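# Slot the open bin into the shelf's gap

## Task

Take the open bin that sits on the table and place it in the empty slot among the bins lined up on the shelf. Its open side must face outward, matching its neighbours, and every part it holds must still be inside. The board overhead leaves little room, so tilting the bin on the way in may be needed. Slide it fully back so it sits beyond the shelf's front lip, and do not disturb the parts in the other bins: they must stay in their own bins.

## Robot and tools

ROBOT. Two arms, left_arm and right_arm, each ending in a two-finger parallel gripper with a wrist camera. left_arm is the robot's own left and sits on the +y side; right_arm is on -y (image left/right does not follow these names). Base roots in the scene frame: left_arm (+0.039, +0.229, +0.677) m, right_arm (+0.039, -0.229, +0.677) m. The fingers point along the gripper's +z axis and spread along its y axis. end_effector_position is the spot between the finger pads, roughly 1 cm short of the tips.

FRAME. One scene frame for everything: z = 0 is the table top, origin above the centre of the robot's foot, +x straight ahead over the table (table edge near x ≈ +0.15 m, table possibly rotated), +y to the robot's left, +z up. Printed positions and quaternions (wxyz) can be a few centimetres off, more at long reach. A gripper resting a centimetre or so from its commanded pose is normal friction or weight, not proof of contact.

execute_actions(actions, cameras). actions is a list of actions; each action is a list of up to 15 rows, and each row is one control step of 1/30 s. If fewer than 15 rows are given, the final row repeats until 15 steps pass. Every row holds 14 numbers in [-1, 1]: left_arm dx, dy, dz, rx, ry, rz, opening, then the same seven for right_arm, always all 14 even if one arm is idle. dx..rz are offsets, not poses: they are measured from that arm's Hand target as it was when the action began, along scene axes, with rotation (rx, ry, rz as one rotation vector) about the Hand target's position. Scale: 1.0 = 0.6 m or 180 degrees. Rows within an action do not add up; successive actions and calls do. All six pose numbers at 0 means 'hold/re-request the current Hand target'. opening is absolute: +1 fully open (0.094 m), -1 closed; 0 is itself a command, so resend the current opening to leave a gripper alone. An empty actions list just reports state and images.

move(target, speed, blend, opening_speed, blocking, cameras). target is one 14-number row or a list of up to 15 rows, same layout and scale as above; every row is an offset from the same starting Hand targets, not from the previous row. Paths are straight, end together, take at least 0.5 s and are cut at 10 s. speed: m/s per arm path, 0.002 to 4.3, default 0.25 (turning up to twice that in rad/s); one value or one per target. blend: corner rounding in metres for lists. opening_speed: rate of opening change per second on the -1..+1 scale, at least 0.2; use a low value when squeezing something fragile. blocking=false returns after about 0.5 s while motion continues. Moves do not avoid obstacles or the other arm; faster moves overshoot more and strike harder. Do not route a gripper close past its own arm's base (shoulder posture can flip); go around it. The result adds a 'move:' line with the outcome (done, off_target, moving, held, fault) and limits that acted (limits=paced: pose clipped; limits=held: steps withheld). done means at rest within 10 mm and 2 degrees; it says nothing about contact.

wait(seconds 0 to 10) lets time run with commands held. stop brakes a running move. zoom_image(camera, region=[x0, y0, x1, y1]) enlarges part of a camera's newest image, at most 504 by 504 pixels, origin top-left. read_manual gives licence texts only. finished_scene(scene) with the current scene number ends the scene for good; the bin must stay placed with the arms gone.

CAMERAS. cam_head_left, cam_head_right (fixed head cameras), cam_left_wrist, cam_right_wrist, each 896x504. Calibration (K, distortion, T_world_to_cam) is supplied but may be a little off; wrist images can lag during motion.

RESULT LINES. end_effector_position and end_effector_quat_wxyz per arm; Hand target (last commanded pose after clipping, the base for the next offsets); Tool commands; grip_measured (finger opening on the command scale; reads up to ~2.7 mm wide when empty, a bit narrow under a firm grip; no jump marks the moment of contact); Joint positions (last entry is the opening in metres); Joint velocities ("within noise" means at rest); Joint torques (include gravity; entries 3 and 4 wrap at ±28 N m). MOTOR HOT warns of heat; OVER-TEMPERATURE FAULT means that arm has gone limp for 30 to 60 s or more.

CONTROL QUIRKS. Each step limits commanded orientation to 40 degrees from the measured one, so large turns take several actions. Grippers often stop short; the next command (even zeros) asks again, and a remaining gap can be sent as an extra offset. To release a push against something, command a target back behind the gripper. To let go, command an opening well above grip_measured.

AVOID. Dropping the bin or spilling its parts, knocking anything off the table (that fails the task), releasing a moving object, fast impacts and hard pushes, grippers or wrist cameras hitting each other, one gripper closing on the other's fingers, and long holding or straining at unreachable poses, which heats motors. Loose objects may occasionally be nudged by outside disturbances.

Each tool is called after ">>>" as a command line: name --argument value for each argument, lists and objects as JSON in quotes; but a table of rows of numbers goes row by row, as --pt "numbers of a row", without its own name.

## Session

>>> execute_actions --actions '[]'

Scene clock: 0.00 s.
left_arm: end_effector_position=(+0.1661, +0.1901, +0.2300) grip_measured=+1.000 end_effector_quat_wxyz=(+0.107, +0.548, +0.818, -0.137) | right_arm: end_effector_position=(+0.1548, -0.9462, +0.2761) grip_measured=+1.000 end_effector_quat_wxyz=(+0.130, +0.804, +0.527, -0.242)
Joint positions: left_arm=[-1.656 2.446 0.579 1.055 0.276 1.499 0.094] | right_arm=[-2.455 2.283 1.69 -0.075 -0.125 1.039 0.094]
Joint velocities: within noise
Joint torques (N m): no reading
Motor temperatures (°C): left_arm=[23 15 19 18 15 17 14] | right_arm=[17 22 15 15 19 15 18]
Heat: left arm: hottest waist 23 °C; right arm: hottest shoulder 22 °C.
Hand target: left_arm +0.1574, +0.1879, +0.2384; +0.100, +0.547, +0.819, -0.146 | right_arm +0.1569, -0.9420, +0.2672; +0.127, +0.804, +0.530, -0.238
Tool commands: left_gripper/opening=+1.0 right_gripper/opening=+1.0
camera_calibration:
cam_left_wrist: T_world_to_cam=[[-0.920281, -0.378423, 0.0993891, 0.200063], [-0.367532, 0.923232, 0.112081, -0.10199], [-0.134173, 0.0666173, -0.988716, 0.322563], [0, 0, 0, 1]] pos_world=[0.189909, 0.148381, 0.310471]
cam_right_wrist: T_world_to_cam=[[-0.91233, 0.408311, 0.0305868, 0.520616], [0.403277, 0.908981, -0.105456, 0.867106], [-0.0708616, -0.0838755, -0.993953, 0.299318], [0, 0, 0, 1]] pos_world=[0.1465, -0.975651, 0.373025]

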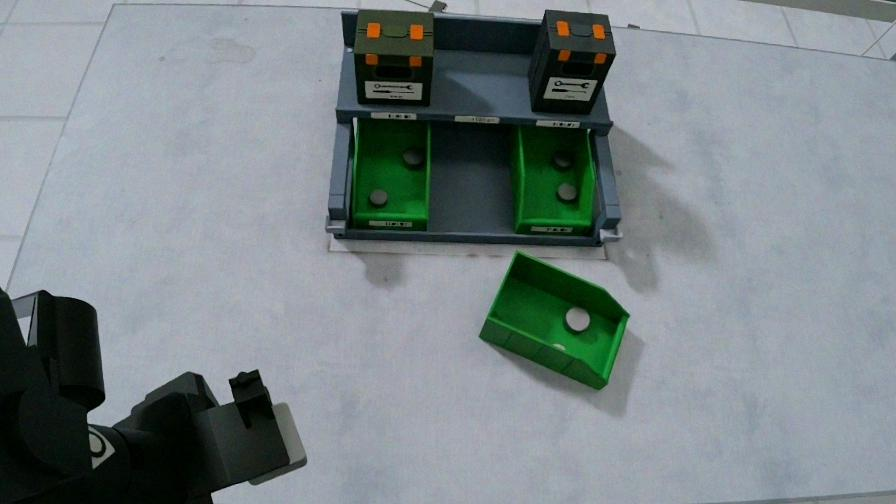

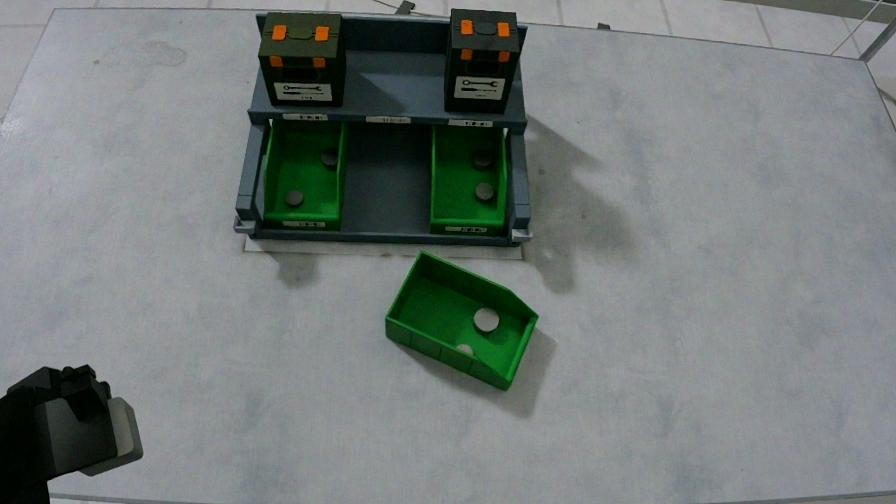

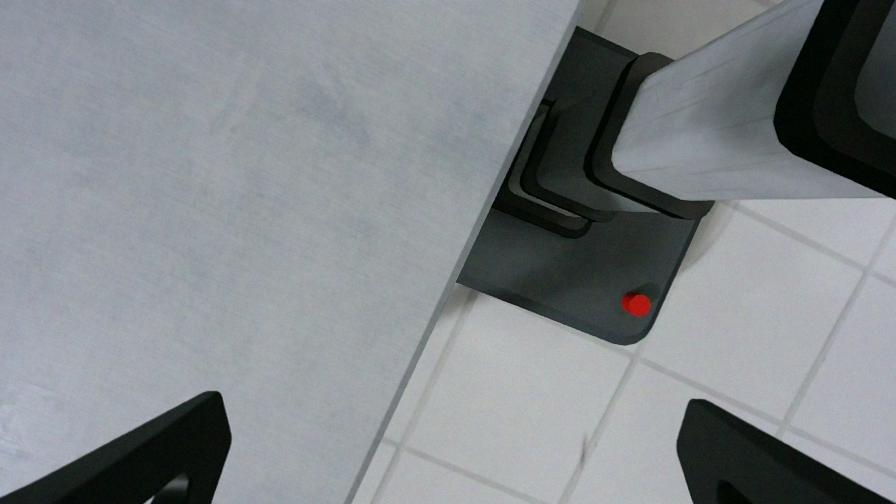

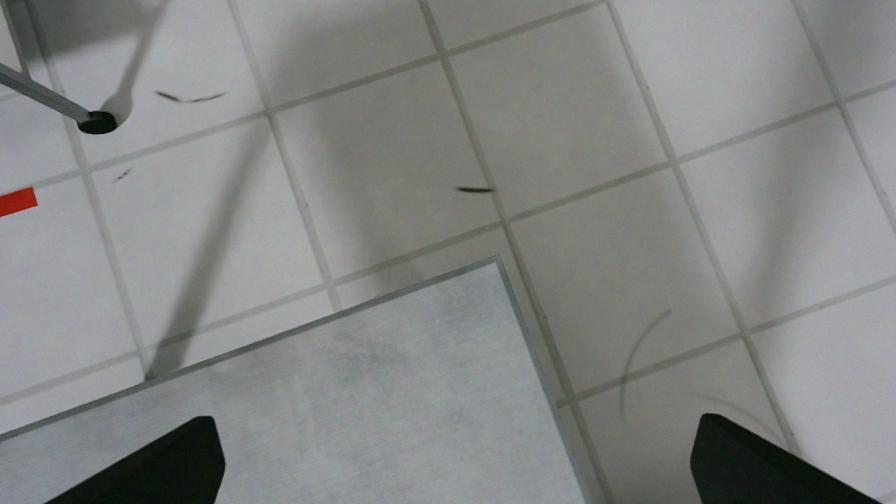

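>>> move --target '[0.2643, -0.6548, -0.114, 0.1082, 0.0402, 0.2170, 0, 0.3718, 0.82, -0.0787, 0.3499, -0.1971, -0.0433, 1]' --speed 0.35

Scene clock: 60.87 s.
left_arm: end_effector_position=(+0.3270, -0.2040, +0.1738) grip_measured=+0.002 end_effector_quat_wxyz=(+0.007, +0.240, +0.971, -0.002) | right_arm: end_effector_position=(+0.3952, -0.4610, +0.2268) grip_measured=+1.000 end_effector_quat_wxyz=(-0.159, +0.810, +0.473, +0.309)
Joint positions: left_arm=[-2.574 2.607 1.521 0.079 -0.682 0.057 0.047] | right_arm=[-1.948 2.039 1.13 0.08 -0.988 1.419 0.094]
Joint velocities: within noise
Joint torques (N m): left_arm=[-12.98 -10.34 0.24 0.23 -0.11 -0.15] | right_arm=[-4.78 -12.81 -2.47 0.43 -0.46 0.05]
Motor temperatures (°C): left_arm=[23 16 27 17 15 17 14] | right_arm=[19 26 16 15 19 15 18]
Heat: left arm: hottest elbow 27 °C; right arm: hottest shoulder 26 °C.
Hand target: left_arm +0.3159, -0.2050, +0.1699; +0.000, +0.242, +0.970, +0.000 | right_arm +0.3801, -0.4500, +0.2200; -0.172, +0.815, +0.462, +0.305
Off the commanded pose: left_arm 0.012 m, 1 deg | right_arm 0.020 m, 2 deg.
move: off_target (left_arm, right_arm)
camera_calibration:
cam_left_wrist: T_world_to_cam=[[-0.452966, -0.891422, -0.0137207, -0.0331716], [-0.812605, 0.406487, 0.417662, 0.314351], [-0.366736, 0.200336, -0.908499, 0.404281], [0, 0, 0, 1]] pos_world=[0.388682, -0.238342, 0.235541]
cam_right_wrist: T_world_to_cam=[[-0.856392, 0.514656, -0.041503, 0.586646], [0.173968, 0.363295, 0.915288, -0.068464], [0.486136, 0.776625, -0.400656, 0.350145], [0, 0, 0, 1]] pos_world=[0.344091, -0.548979, 0.2273]

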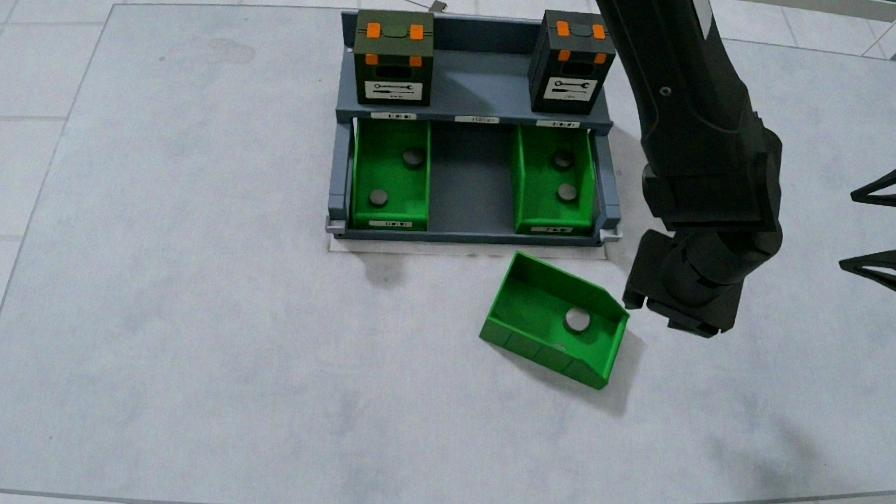

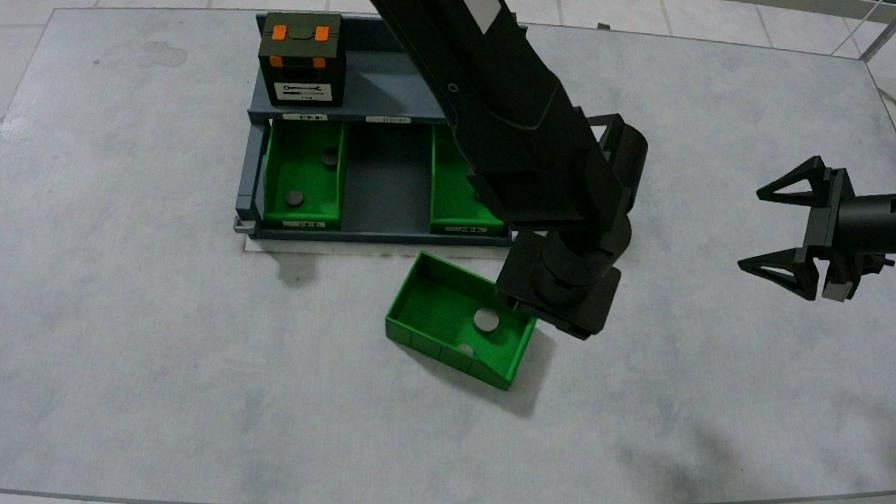

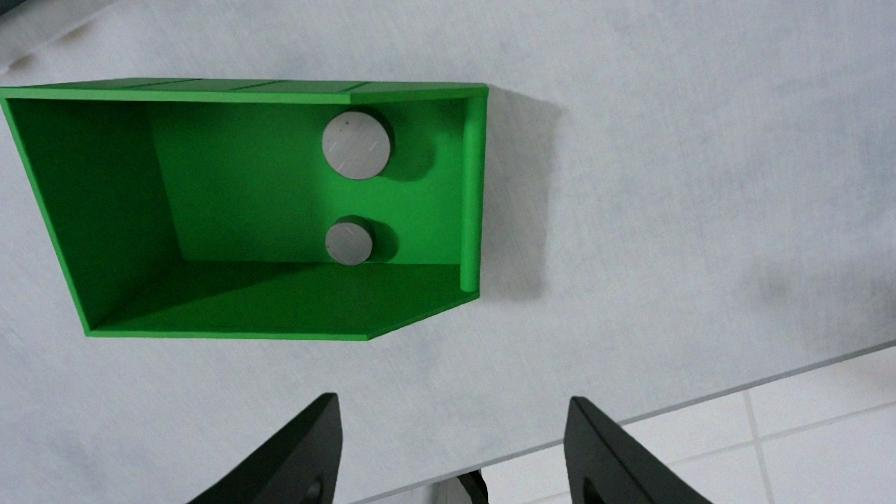

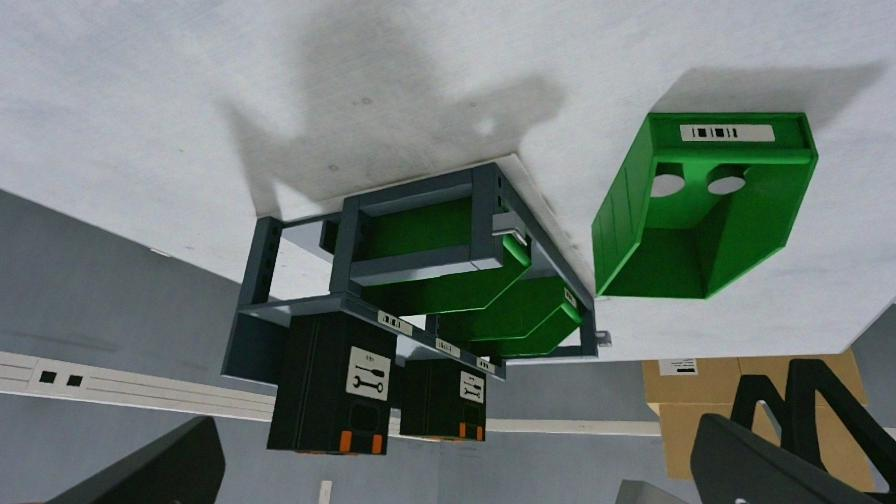

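>>> move --target '[-0.002, -0.02, -0.19, 0,0,0, 0, 0,0,0,0,0,0,1]' --speed 0.2 --cameras '["cam_left_wrist"]'

Scene clock: 72.83 s.
left_arm: end_effector_position=(+0.3232, -0.2189, +0.0598) grip_measured=+0.002 end_effector_quat_wxyz=(+0.007, +0.234, +0.972, -0.001) | right_arm: end_effector_position=(+0.3953, -0.4610, +0.2268) grip_measured=+1.000 end_effector_quat_wxyz=(-0.159, +0.810, +0.472, +0.309)
Joint positions: left_arm=[-2.482 2.88 1.884 0.047 -0.633 0.141 0.047] | right_arm=[-1.948 2.039 1.13 0.08 -0.988 1.42 0.094]
Joint velocities: within noise
Joint torques (N m): left_arm=[-12.86 -10.34 0.17 0.16 0.07 0.05] | right_arm=[-4.78 -12.63 -2.43 0.38 -0.49 0.07]
Motor temperatures (°C): left_arm=[24 16 25 17 15 17 14] | right_arm=[19 25 16 15 20 15 18]
Heat: left arm: hottest elbow 25 °C; right arm: hottest shoulder 25 °C.
Hand target: left_arm +0.3149, -0.2171, +0.0560; +0.000, +0.242, +0.970, +0.000 | right_arm +0.3802, -0.4500, +0.2200; -0.172, +0.815, +0.462, +0.305
Off the commanded pose: left_arm 0.009 m, 1 deg | right_arm 0.020 m, 2 deg.
move: off_target (right_arm)
camera_calibration:
cam_left_wrist: T_world_to_cam=[[-0.442391, -0.89669, -0.0154093, -0.0542691], [-0.817513, 0.396144, 0.418022, 0.364238], [-0.368732, 0.197526, -0.908306, 0.302247], [0, 0, 0, 1]] pos_world=[0.385209, -0.252655, 0.121437]
Images, in order (width x height): cam_left_wrist 896x504.

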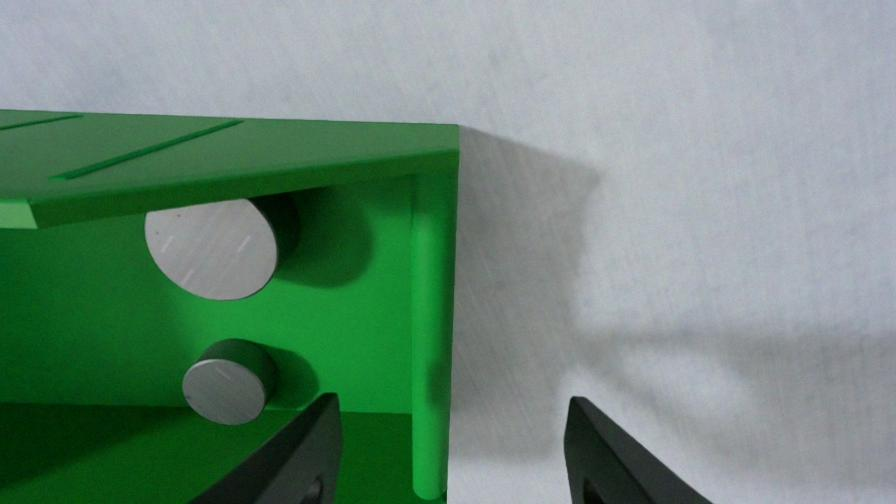

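>>> move --pt "0.0085 0.004 -0.0555 0 0 -0.0056 0 0 0 0 0 0 0 1" --pt "0.0085 0.004 -0.0555 0 0 -0.0056 -0.88 0 0 0 0 0 0 1" --speed 0.1 --opening_speed 0.6 --cameras '["cam_left_wrist","cam_right_wrist"]'

Scene clock: 86.17 s.
left_arm: end_effector_position=(+0.3294, -0.2201, +0.0303) grip_measured=-0.815 end_effector_quat_wxyz=(+0.008, +0.244, +0.970, -0.002) | right_arm: end_effector_position=(+0.3953, -0.4610, +0.2268) grip_measured=+1.000 end_effector_quat_wxyz=(-0.159, +0.810, +0.472, +0.309)
Joint positions: left_arm=[-2.455 2.951 2.003 0.019 -0.614 0.192 0.009] | right_arm=[-1.948 2.039 1.13 0.08 -0.988 1.421 0.094]
Joint velocities: within noise
Joint torques (N m): left_arm=[-12.34 -9.82 0.8 0.12 0.12 0.05] | right_arm=[-4.37 -12.34 -2.39 0.42 -0.43 0.08]
Motor temperatures (°C): left_arm=[25 16 23 17 15 17 14] | right_arm=[18 25 16 15 20 15 18]
Heat: left arm: hottest waist 25 °C; right arm: hottest shoulder 25 °C.
Hand target: left_arm +0.3198, -0.2146, +0.0226; +0.000, +0.250, +0.968, +0.000 | right_arm +0.3802, -0.4500, +0.2200; -0.172, +0.815, +0.462, +0.305
Off the commanded pose: left_arm 0.013 m, 1 deg | right_arm 0.020 m, 2 deg.
move: off_target (left_arm, right_arm); target 2's new opening was sent with left_arm's hand 0.014 m and 1 deg from that target
camera_calibration:
cam_left_wrist: T_world_to_cam=[[-0.461902, -0.886822, -0.0139188, -0.0445255], [-0.809863, 0.415316, 0.414287, 0.383929], [-0.361618, 0.202633, -0.91004, 0.276819], [0, 0, 0, 1]] pos_world=[0.390466, -0.25503, 0.0922396]
cam_right_wrist: T_world_to_cam=[[-0.855855, 0.515598, -0.0408719, 0.58683], [0.174856, 0.362806, 0.915313, -0.0690437], [0.486762, 0.776228, -0.400665, 0.349714], [0, 0, 0, 1]] pos_world=[0.344087, -0.548977, 0.227299]
Images, in order (width x height): cam_left_wrist 896x504, cam_right_wrist 896x504.

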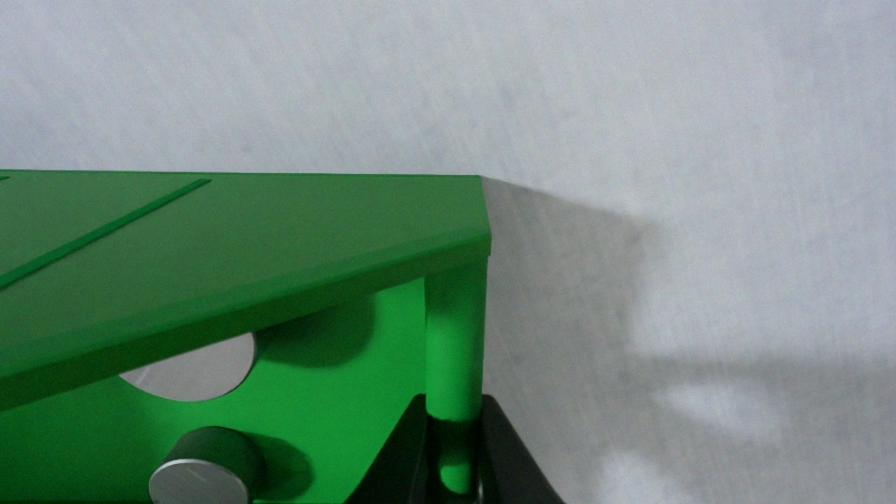

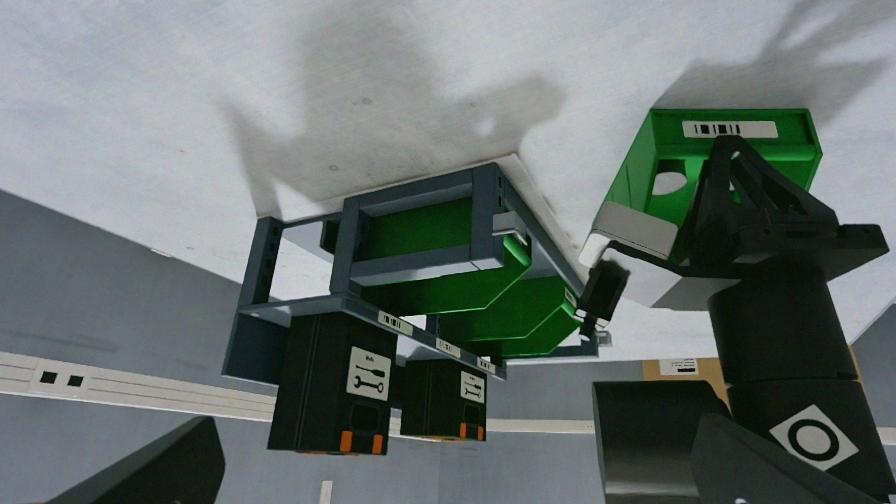

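>>> move --pt "0 0 0.00 0 0 0 -0.5 0 0 0 0 0 0 1" --speed 0.1 --opening_speed 1.0 --cameras '[]'

>>> move --pt "0 0 -0.0085 0 0 0 -0.5 0 0 0 0 0 0 1" --speed 0.1 --cameras '["cam_left_wrist"]'

Scene clock: 97.03 s.
left_arm: end_effector_position=(+0.3294, -0.2201, +0.0303) grip_measured=-0.503 end_effector_quat_wxyz=(+0.008, +0.244, +0.970, -0.002) | right_arm: end_effector_position=(+0.3953, -0.4610, +0.2268) grip_measured=+1.000 end_effector_quat_wxyz=(-0.159, +0.810, +0.472, +0.309)
Joint positions: left_arm=[-2.455 2.951 2.003 0.019 -0.614 0.192 0.023] | right_arm=[-1.948 2.039 1.13 0.08 -0.988 1.421 0.094]
Joint velocities: within noise
Joint torques (N m): left_arm=[-12.45 -9.88 0.81 0.17 0.11 0.06] | right_arm=[-4.78 -12.4 -2.41 0.55 -0.41 0.04]
Motor temperatures (°C): left_arm=[25 16 23 17 15 17 15] | right_arm=[18 25 16 15 20 15 18]
Heat: left arm: hottest waist 25 °C; right arm: hottest shoulder 25 °C.
Hand target: left_arm +0.3198, -0.2146, +0.0226; +0.000, +0.250, +0.968, +0.000 | right_arm +0.3802, -0.4500, +0.2200; -0.172, +0.815, +0.462, +0.305
Off the commanded pose: left_arm 0.014 m, 1 deg | right_arm 0.020 m, 2 deg.
move: off_target (left_arm, right_arm)
No camera images: "cameras" was empty.

Scene clock: 97.87 s.
left_arm: end_effector_position=(+0.3307, -0.2228, +0.0279) grip_measured=-0.502 end_effector_quat_wxyz=(+0.010, +0.245, +0.969, -0.003) | right_arm: end_effector_position=(+0.3953, -0.4610, +0.2268) grip_measured=+1.000 end_effector_quat_wxyz=(-0.159, +0.810, +0.472, +0.309)
Joint positions: left_arm=[-2.455 2.961 2.021 0.015 -0.611 0.196 0.023] | right_arm=[-1.948 2.039 1.13 0.08 -0.988 1.421 0.094]
Joint velocities: within noise
Joint torques (N m): left_arm=[-12.16 -10.05 1.05 0.27 0.1 0.06] | right_arm=[-4.6 -12.81 -2.55 0.62 -0.47 0.02]
Motor temperatures (°C): left_arm=[25 16 23 17 15 17 15] | right_arm=[18 25 16 15 20 15 18]
Heat: left arm: hottest waist 25 °C; right arm: hottest shoulder 25 °C.
Hand target: left_arm +0.3201, -0.2146, +0.0176; +0.000, +0.250, +0.968, +0.000 | right_arm +0.3802, -0.4500, +0.2200; -0.172, +0.815, +0.462, +0.305
Off the commanded pose: left_arm 0.017 m, 1 deg | right_arm 0.020 m, 2 deg.
move: off_target (left_arm, right_arm)
camera_calibration:
cam_left_wrist: T_world_to_cam=[[-0.462929, -0.886314, -0.0119768, -0.0459096], [-0.810515, 0.417791, 0.410507, 0.387964], [-0.358835, 0.199743, -0.911779, 0.274141], [0, 0, 0, 1]] pos_world=[0.391569, -0.257536, 0.0901438]
Images, in order (width x height): cam_left_wrist 896x504.

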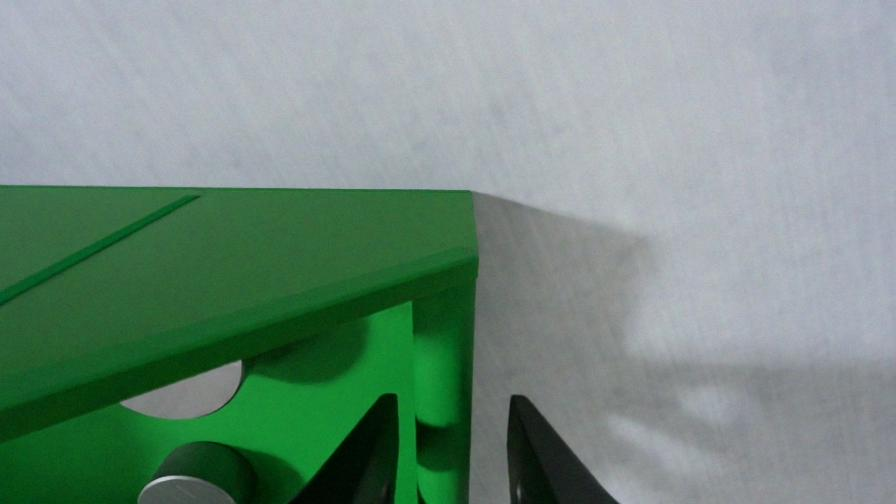

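>>> move --pt "0 0.003 -0.004 0 0 0 -0.5 0 0 0 0 0 0 1" --pt "0 0.003 -0.004 0 0 0 -0.88 0 0 0 0 0 0 1" --speed 0.1 --opening_speed 0.6 --cameras '[]'

>>> move --pt "0 0 0.12 0 0 0 -0.88 0 0 0 0 0 0 1" --speed 0.1 --cameras '["cam_left_wrist","cam_right_wrist"]'

Scene clock: 104.50 s.
left_arm: end_effector_position=(+0.3297, -0.2205, +0.0247) grip_measured=-0.809 end_effector_quat_wxyz=(+0.009, +0.246, +0.969, -0.003) | right_arm: end_effector_position=(+0.3953, -0.4610, +0.2268) grip_measured=+1.000 end_effector_quat_wxyz=(-0.159, +0.810, +0.472, +0.309)
Joint positions: left_arm=[-2.45 2.965 2.026 0.014 -0.609 0.2 0.009] | right_arm=[-1.948 2.039 1.13 0.08 -0.988 1.421 0.094]
Joint velocities: within noise
Joint torques (N m): left_arm=[-12.16 -9.58 0.87 0.25 0.1 0.05] | right_arm=[-4.78 -13.04 -2.39 0.42 -0.44 0.11]
Motor temperatures (°C): left_arm=[25 16 22 17 15 17 14] | right_arm=[18 24 16 15 20 15 18]
Heat: left arm: hottest waist 25 °C; right arm: hottest shoulder 24 °C.
Hand target: left_arm +0.3198, -0.2127, +0.0151; +0.000, +0.250, +0.968, +0.000 | right_arm +0.3802, -0.4500, +0.2200; -0.172, +0.815, +0.462, +0.305
Off the commanded pose: left_arm 0.016 m, 1 deg | right_arm 0.020 m, 2 deg.
move: off_target (left_arm, right_arm); target 2's new opening was sent with left_arm's hand 0.016 m and 1 deg from that target
No camera images: "cameras" was empty.

Scene clock: 106.20 s.
left_arm: end_effector_position=(+0.3085, -0.2014, +0.0750) grip_measured=-0.812 end_effector_quat_wxyz=(-0.013, +0.255, +0.967, +0.002) | right_arm: end_effector_position=(+0.3953, -0.4610, +0.2268) grip_measured=+1.000 end_effector_quat_wxyz=(-0.159, +0.810, +0.472, +0.309)
Joint positions: left_arm=[-2.482 2.828 1.782 0.046 -0.635 0.154 0.009] | right_arm=[-1.948 2.039 1.13 0.08 -0.988 1.421 0.094]
Joint velocities: within noise
Joint torques (N m): left_arm=[-14.45 -12.75 -0.59 0.62 -0.36 -0.15] | right_arm=[-4.31 -12.63 -2.37 0.55 -0.48 0.04]
Motor temperatures (°C): left_arm=[25 16 22 17 15 17 14] | right_arm=[18 24 16 15 20 15 18]
Heat: left arm: hottest waist 25 °C; right arm: hottest shoulder 24 °C.
Hand target: left_arm +0.3200, -0.2128, +0.0872; +0.000, +0.250, +0.968, +0.000 | right_arm +0.3802, -0.4500, +0.2200; -0.172, +0.815, +0.462, +0.305
Off the commanded pose: left_arm 0.020 m, 2 deg | right_arm 0.020 m, 2 deg.
move: off_target (left_arm, right_arm)
camera_calibration:
cam_left_wrist: T_world_to_cam=[[-0.4808, -0.876747, -0.012078, -0.0291358], [-0.783864, 0.42361, 0.453995, 0.331333], [-0.392923, 0.227749, -0.890922, 0.319481], [0, 0, 0, 1]] pos_world=[0.371243, -0.238662, 0.133857]
cam_right_wrist: T_world_to_cam=[[-0.855855, 0.515598, -0.0408719, 0.58683], [0.174856, 0.362806, 0.915313, -0.0690437], [0.486762, 0.776228, -0.400665, 0.349714], [0, 0, 0, 1]] pos_world=[0.344087, -0.548977, 0.227299]
Images, in order (width x height): cam_left_wrist 896x504, cam_right_wrist 896x504.

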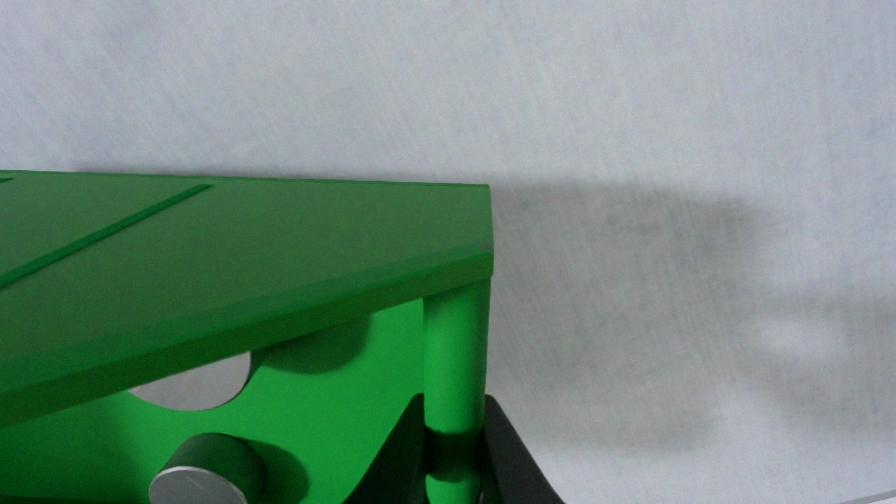

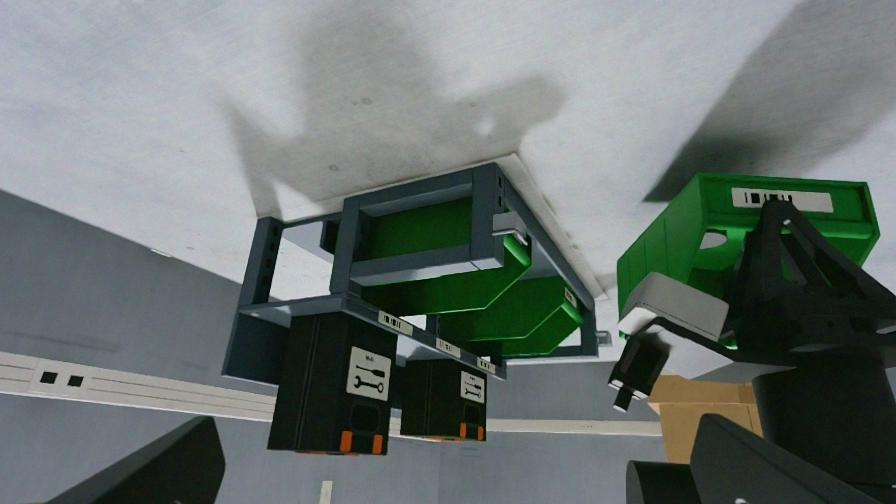

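>>> move --pt "0 0 0.11 0 0 0 -0.88 0 0 0 0 0 0 1" --pt "-0.067 0.28 0.10 -0.0119 0.0201 -0.3411 -0.88 0.008 0.325 -0.05 0 0 0 1" --speed 0.2 --blend 0.02

>>> zoom_image --camera "cam_right_wrist" --region '[300, 50, 800, 500]'

Scene clock: 156.87 s.
left_arm: end_effector_position=(+0.2734, -0.0479, +0.1390) grip_measured=-0.812 end_effector_quat_wxyz=(-0.030, +0.708, +0.705, -0.027) | right_arm: end_effector_position=(+0.4058, -0.2673, +0.1911) grip_measured=+1.000 end_effector_quat_wxyz=(-0.157, +0.810, +0.469, +0.316)
Joint positions: left_arm=[-2.336 2.54 1.203 0.356 -0.531 1.327 0.009] | right_arm=[-1.601 2.16 0.951 0.659 -0.726 1.773 0.094]
Joint velocities: within noise
Joint torques (N m): left_arm=[-9.35 -11.52 -4.9 0.69 0.13 0.04] | right_arm=[-0.09 -10.52 -6.54 1.14 -0.29 0.07]
Motor temperatures (°C): left_arm=[26 18 21 17 15 17 15] | right_arm=[18 24 16 15 20 15 18]
Heat: left arm: hottest waist 26 °C; right arm: hottest shoulder 24 °C.
Hand target: left_arm +0.2797, -0.0447, +0.1472; -0.025, +0.709, +0.704, -0.025 | right_arm +0.3849, -0.2551, +0.1900; -0.172, +0.815, +0.462, +0.305
Off the commanded pose: left_arm 0.011 m, 1 deg | right_arm 0.024 m, 2 deg.
move: off_target (left_arm, right_arm)
camera_calibration:
cam_left_wrist: T_world_to_cam=[[-0.997724, -0.0096435, 0.0667418, 0.261213], [0.0202896, 0.900932, 0.433485, 0.0156287], [-0.0643101, 0.433853, -0.898686, 0.248889], [0, 0, 0, 1]] pos_world=[0.276308, -0.119543, 0.199465]
cam_right_wrist: T_world_to_cam=[[-0.850991, 0.522865, -0.0492619, 0.496085], [0.166423, 0.357445, 0.918987, -0.107214], [0.498114, 0.773851, -0.391199, 0.172768], [0, 0, 0, 1]] pos_world=[0.353949, -0.354759, 0.190553]

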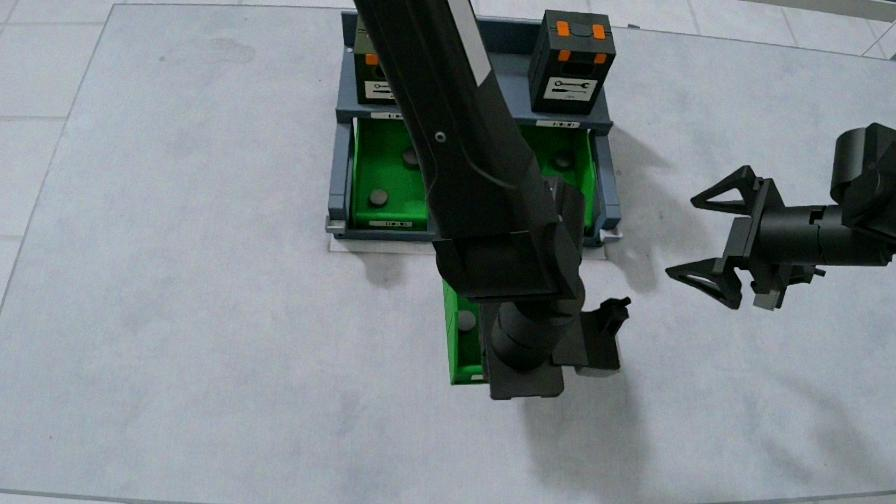

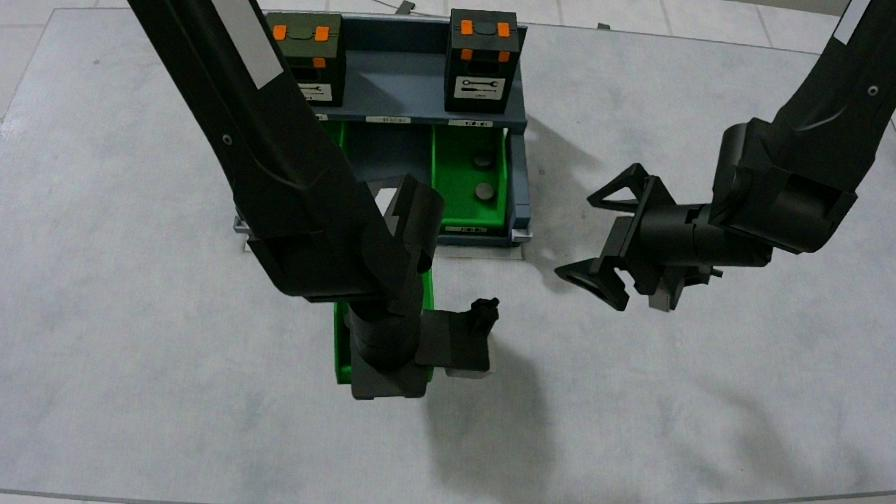

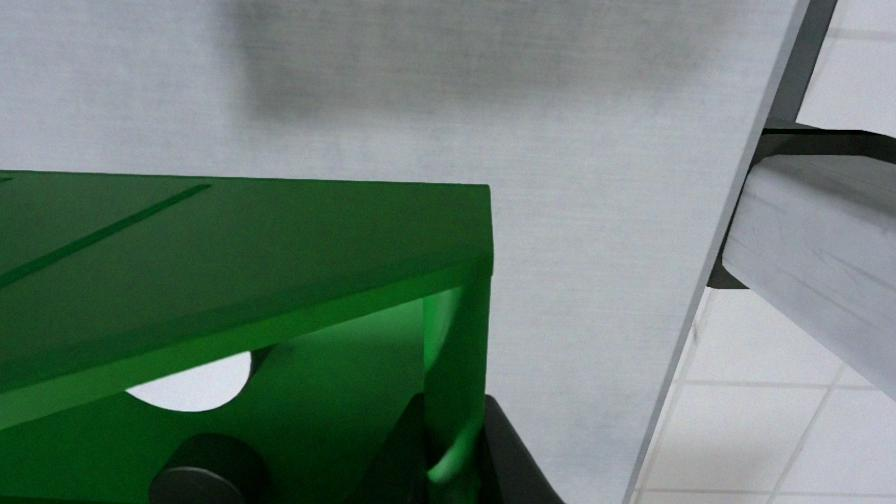

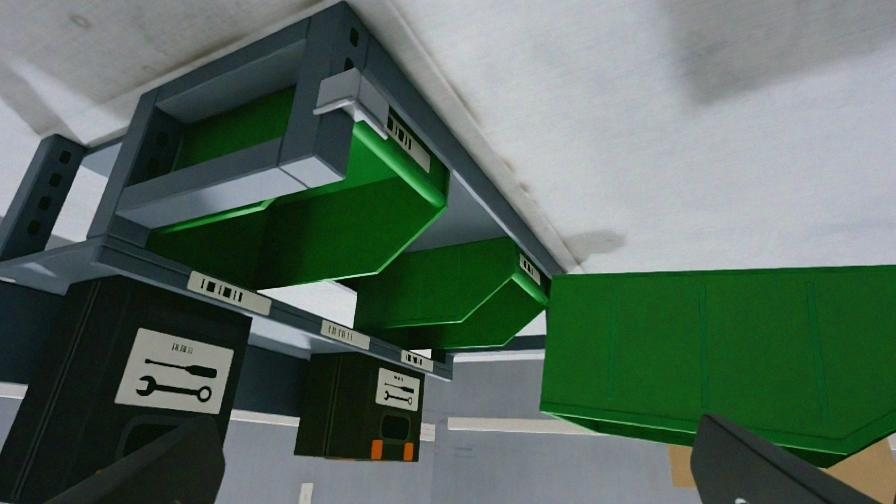

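Scaled by 1.008 from the camera's 896x504 image, which has a finer 1280x720 frame.

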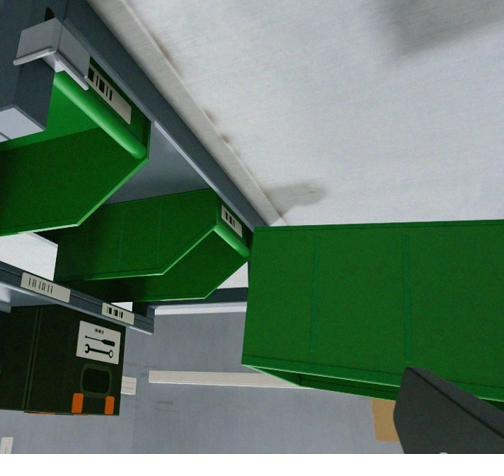

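>>> move --pt "0 0.008 -0.107 0 0 0 -0.88 0 0 0 0 0 0 1" --pt "0.1 0.008 -0.11 0 0 0 -0.88 0 0 0 0 0 0 1" --speed 0.12 --blend 0.02

>>> zoom_image --camera "cam_right_wrist" --region '[300, 50, 800, 500]'

Scene clock: 186.00 s.
left_arm: end_effector_position=(+0.3259, -0.0414, +0.0773) grip_measured=-0.812 end_effector_quat_wxyz=(-0.030, +0.709, +0.704, -0.029) | right_arm: end_effector_position=(+0.4058, -0.2673, +0.1911) grip_measured=+1.000 end_effector_quat_wxyz=(-0.157, +0.810, +0.469, +0.316)
Joint positions: left_arm=[-2.254 2.602 1.424 0.233 -0.482 1.406 0.009] | right_arm=[-1.601 2.16 0.951 0.659 -0.726 1.774 0.094]
Joint velocities: within noise
Joint torques (N m): left_arm=[-9.23 -11.75 -2.41 -0.02 0.15 0.04] | right_arm=[0.5 -10.93 -6.57 1.14 -0.3 0.07]
Motor temperatures (°C): left_arm=[26 17 21 17 15 17 16] | right_arm=[18 24 17 15 20 15 18]
Heat: left arm: hottest waist 26 °C; right arm: hottest shoulder 24 °C.
Hand target: left_arm +0.3397, -0.0401, +0.0812; -0.024, +0.709, +0.704, -0.025 | right_arm +0.3849, -0.2550, +0.1900; -0.172, +0.815, +0.462, +0.305
Off the commanded pose: left_arm 0.014 m, 1 deg | right_arm 0.024 m, 2 deg.
move: off_target (left_arm, right_arm)
camera_calibration:
cam_left_wrist: T_world_to_cam=[[-0.997565, -0.00647277, 0.0694375, 0.317599], [0.0241872, 0.901768, 0.431542, 0.0343959], [-0.0654099, 0.432171, -0.899416, 0.194313], [0, 0, 0, 1]] pos_world=[0.328704, -0.112938, 0.137872]
cam_right_wrist: T_world_to_cam=[[-0.850711, 0.523369, -0.048732, 0.495977], [0.167023, 0.35706, 0.919027, -0.107554], [0.498391, 0.773688, -0.39117, 0.172656], [0, 0, 0, 1]] pos_world=[0.353847, -0.354758, 0.190553]

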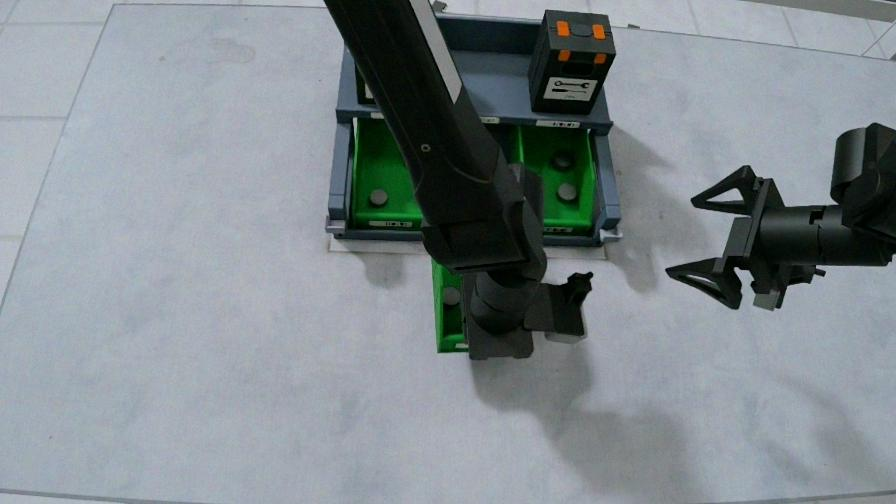

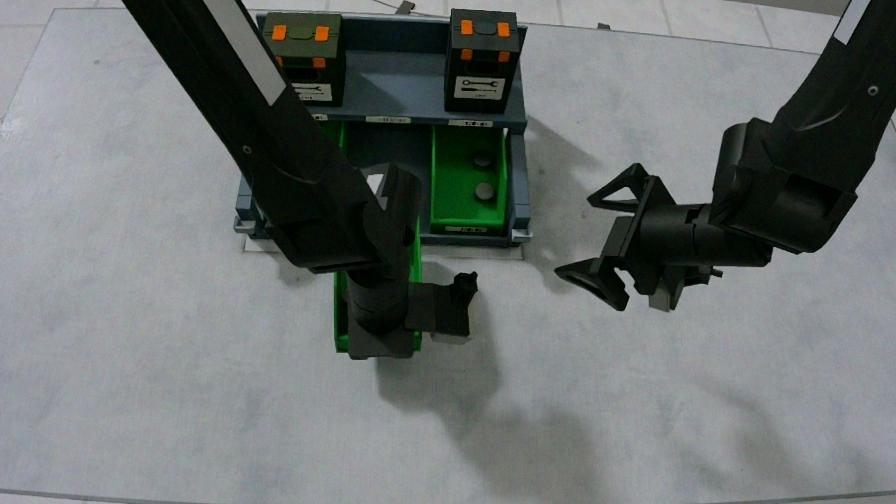

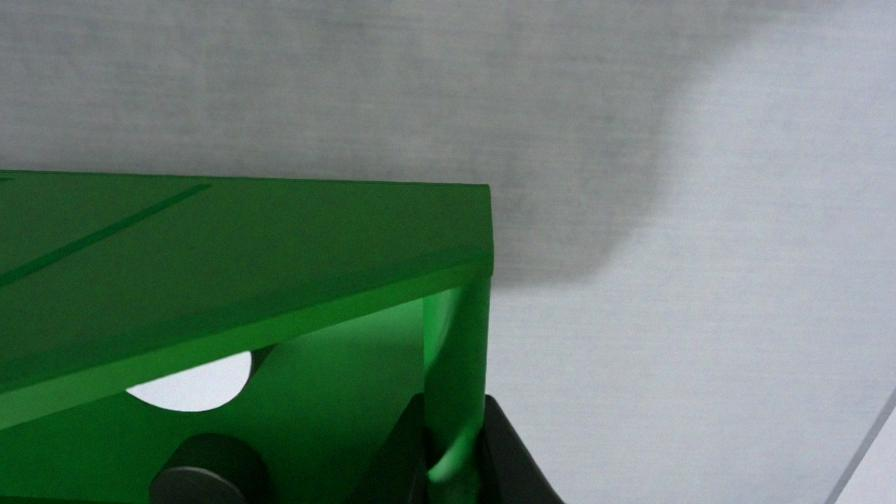

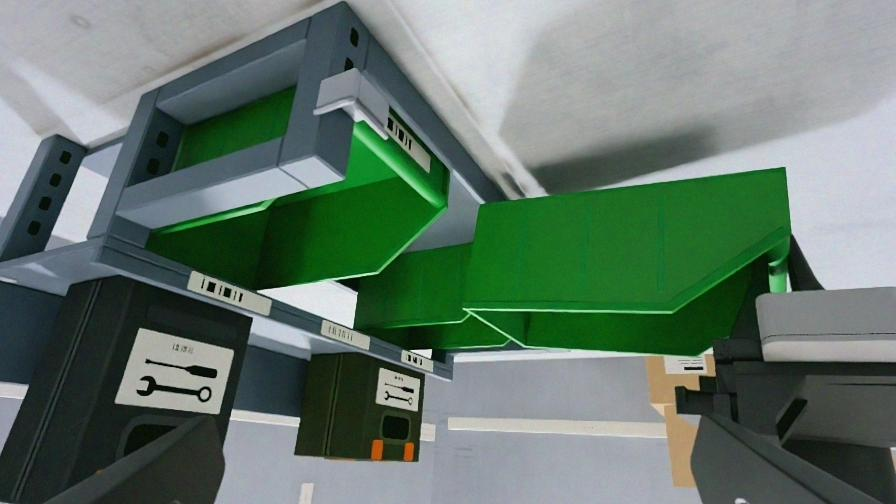

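Scaled by 1.008 from the camera's 896x504 image, which has a finer 1280x720 frame.

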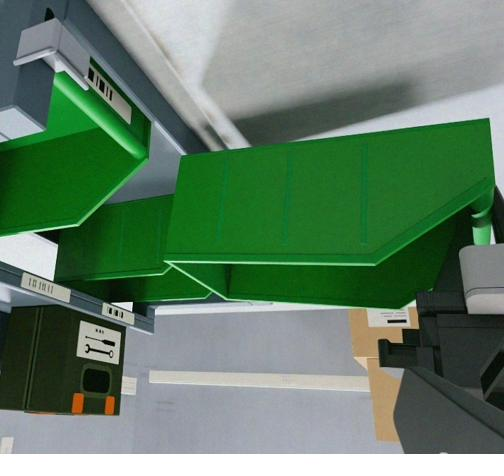

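>>> move --pt "0.058 -0.011 -0.006 0 0 0 -0.88 0 0 0 0 0 0 1" --pt "0.137 -0.011 -0.023 0 0 0 -0.88 0 0 0 0 0 0 1" --speed 0.1 --blend 0.02

>>> zoom_image --camera "cam_right_wrist" --region '[250, 50, 750, 450]'

Scene clock: 198.60 s.
left_arm: end_effector_position=(+0.4035, -0.0474, +0.0613) grip_measured=-0.812 end_effector_quat_wxyz=(-0.033, +0.709, +0.704, -0.030) | right_arm: end_effector_position=(+0.4058, -0.2673, +0.1911) grip_measured=+1.000 end_effector_quat_wxyz=(-0.157, +0.810, +0.469, +0.316)
Joint positions: left_arm=[-2.237 2.589 1.617 0.027 -0.473 1.419 0.009] | right_arm=[-1.601 2.16 0.951 0.659 -0.726 1.774 0.094]
Joint velocities: within noise
Joint torques (N m): left_arm=[-9.93 -14.1 -0.55 -0.05 0.13 0.04] | right_arm=[0.26 -10.34 -6.49 1.07 -0.29 0.05]
Motor temperatures (°C): left_arm=[25 18 21 17 15 17 16] | right_arm=[17 24 17 15 20 15 18]
Heat: left arm: hottest waist 25 °C; right arm: hottest shoulder 24 °C.
Hand target: left_arm +0.4216, -0.0467, +0.0674; -0.025, +0.709, +0.704, -0.025 | right_arm +0.3849, -0.2550, +0.1900; -0.172, +0.815, +0.462, +0.305
Off the commanded pose: left_arm 0.019 m, 1 deg | right_arm 0.024 m, 2 deg.
move: off_target (left_arm, right_arm); blend cut to 0.0178 m at target 1
camera_calibration:
cam_left_wrist: T_world_to_cam=[[-0.997173, -0.00579431, 0.074914, 0.395639], [0.0272965, 0.900967, 0.433028, 0.0434517], [-0.0700041, 0.433848, -0.898262, 0.189413], [0, 0, 0, 1]] pos_world=[0.406595, -0.119032, 0.121688]
cam_right_wrist: T_world_to_cam=[[-0.850711, 0.523369, -0.048732, 0.495977], [0.167023, 0.35706, 0.919027, -0.107554], [0.498391, 0.773688, -0.39117, 0.172656], [0, 0, 0, 1]] pos_world=[0.353847, -0.354758, 0.190553]

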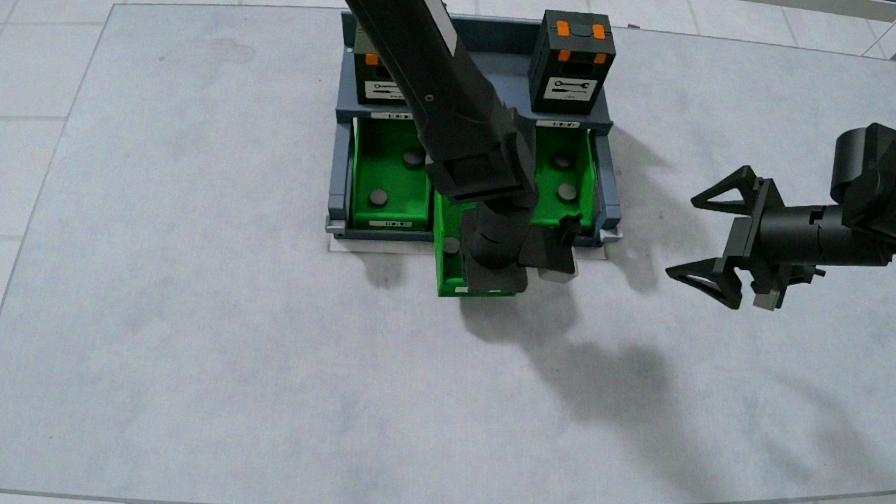

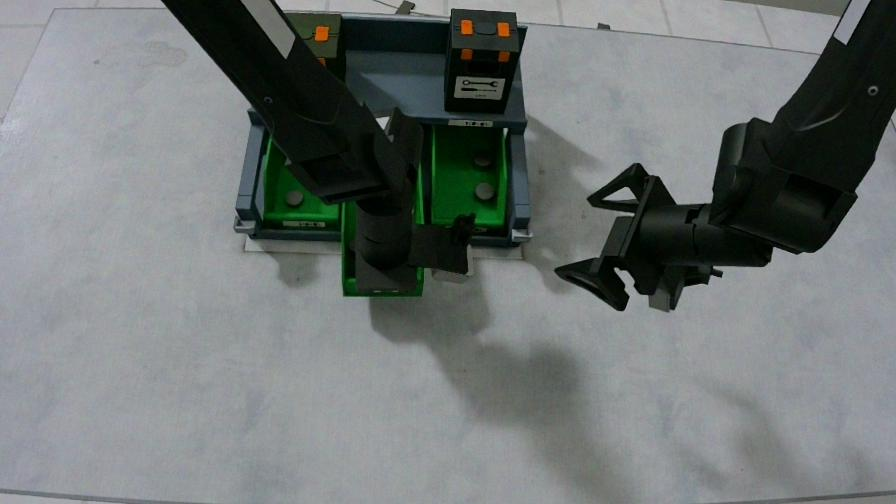

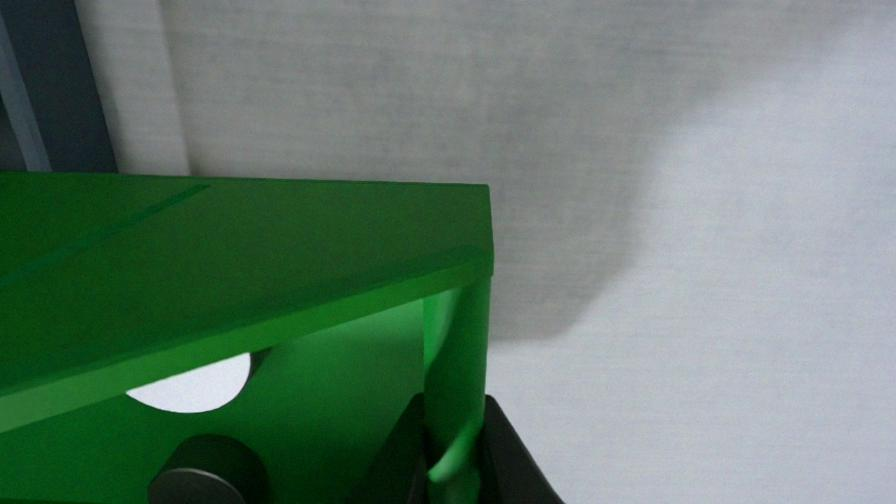

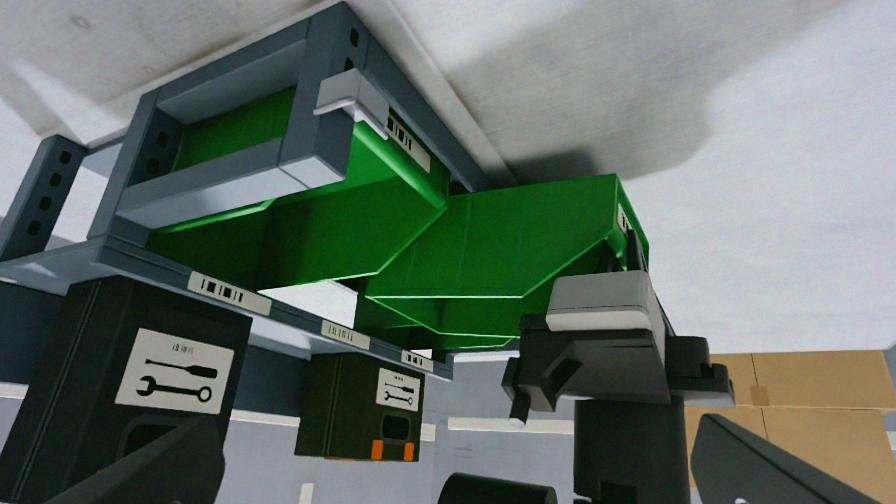

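Scaled by 1.008 from the camera's 896x504 image, which has a finer 1280x720 frame.

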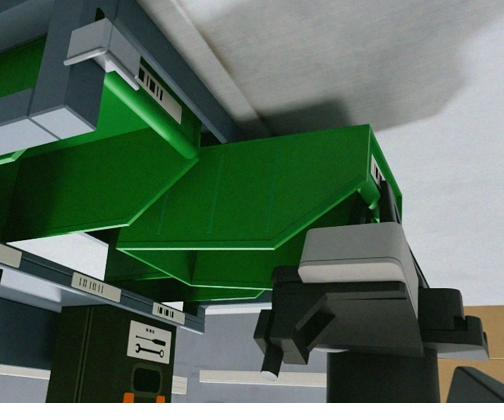

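>>> zoom_image --camera "cam_left_wrist" --region '[0, 0, 320, 200]'

>>> zoom_image --camera "cam_head_right" --region '[230, 100, 540, 310]'

Scaled by 1.575 from the camera's 896x504 image, which has a finer 1280x720 frame.

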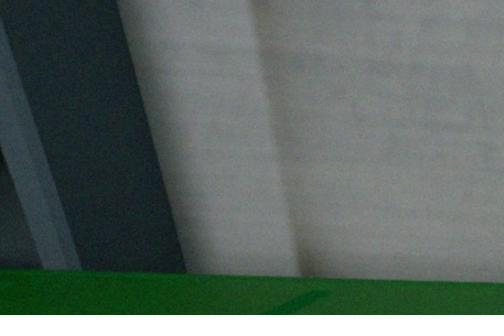

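Scaled by 1.626 from the camera's 896x504 image, which has a finer 1280x720 frame.

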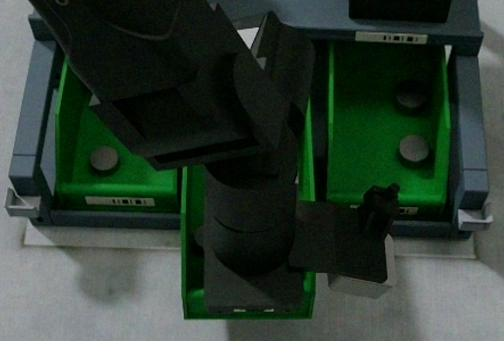

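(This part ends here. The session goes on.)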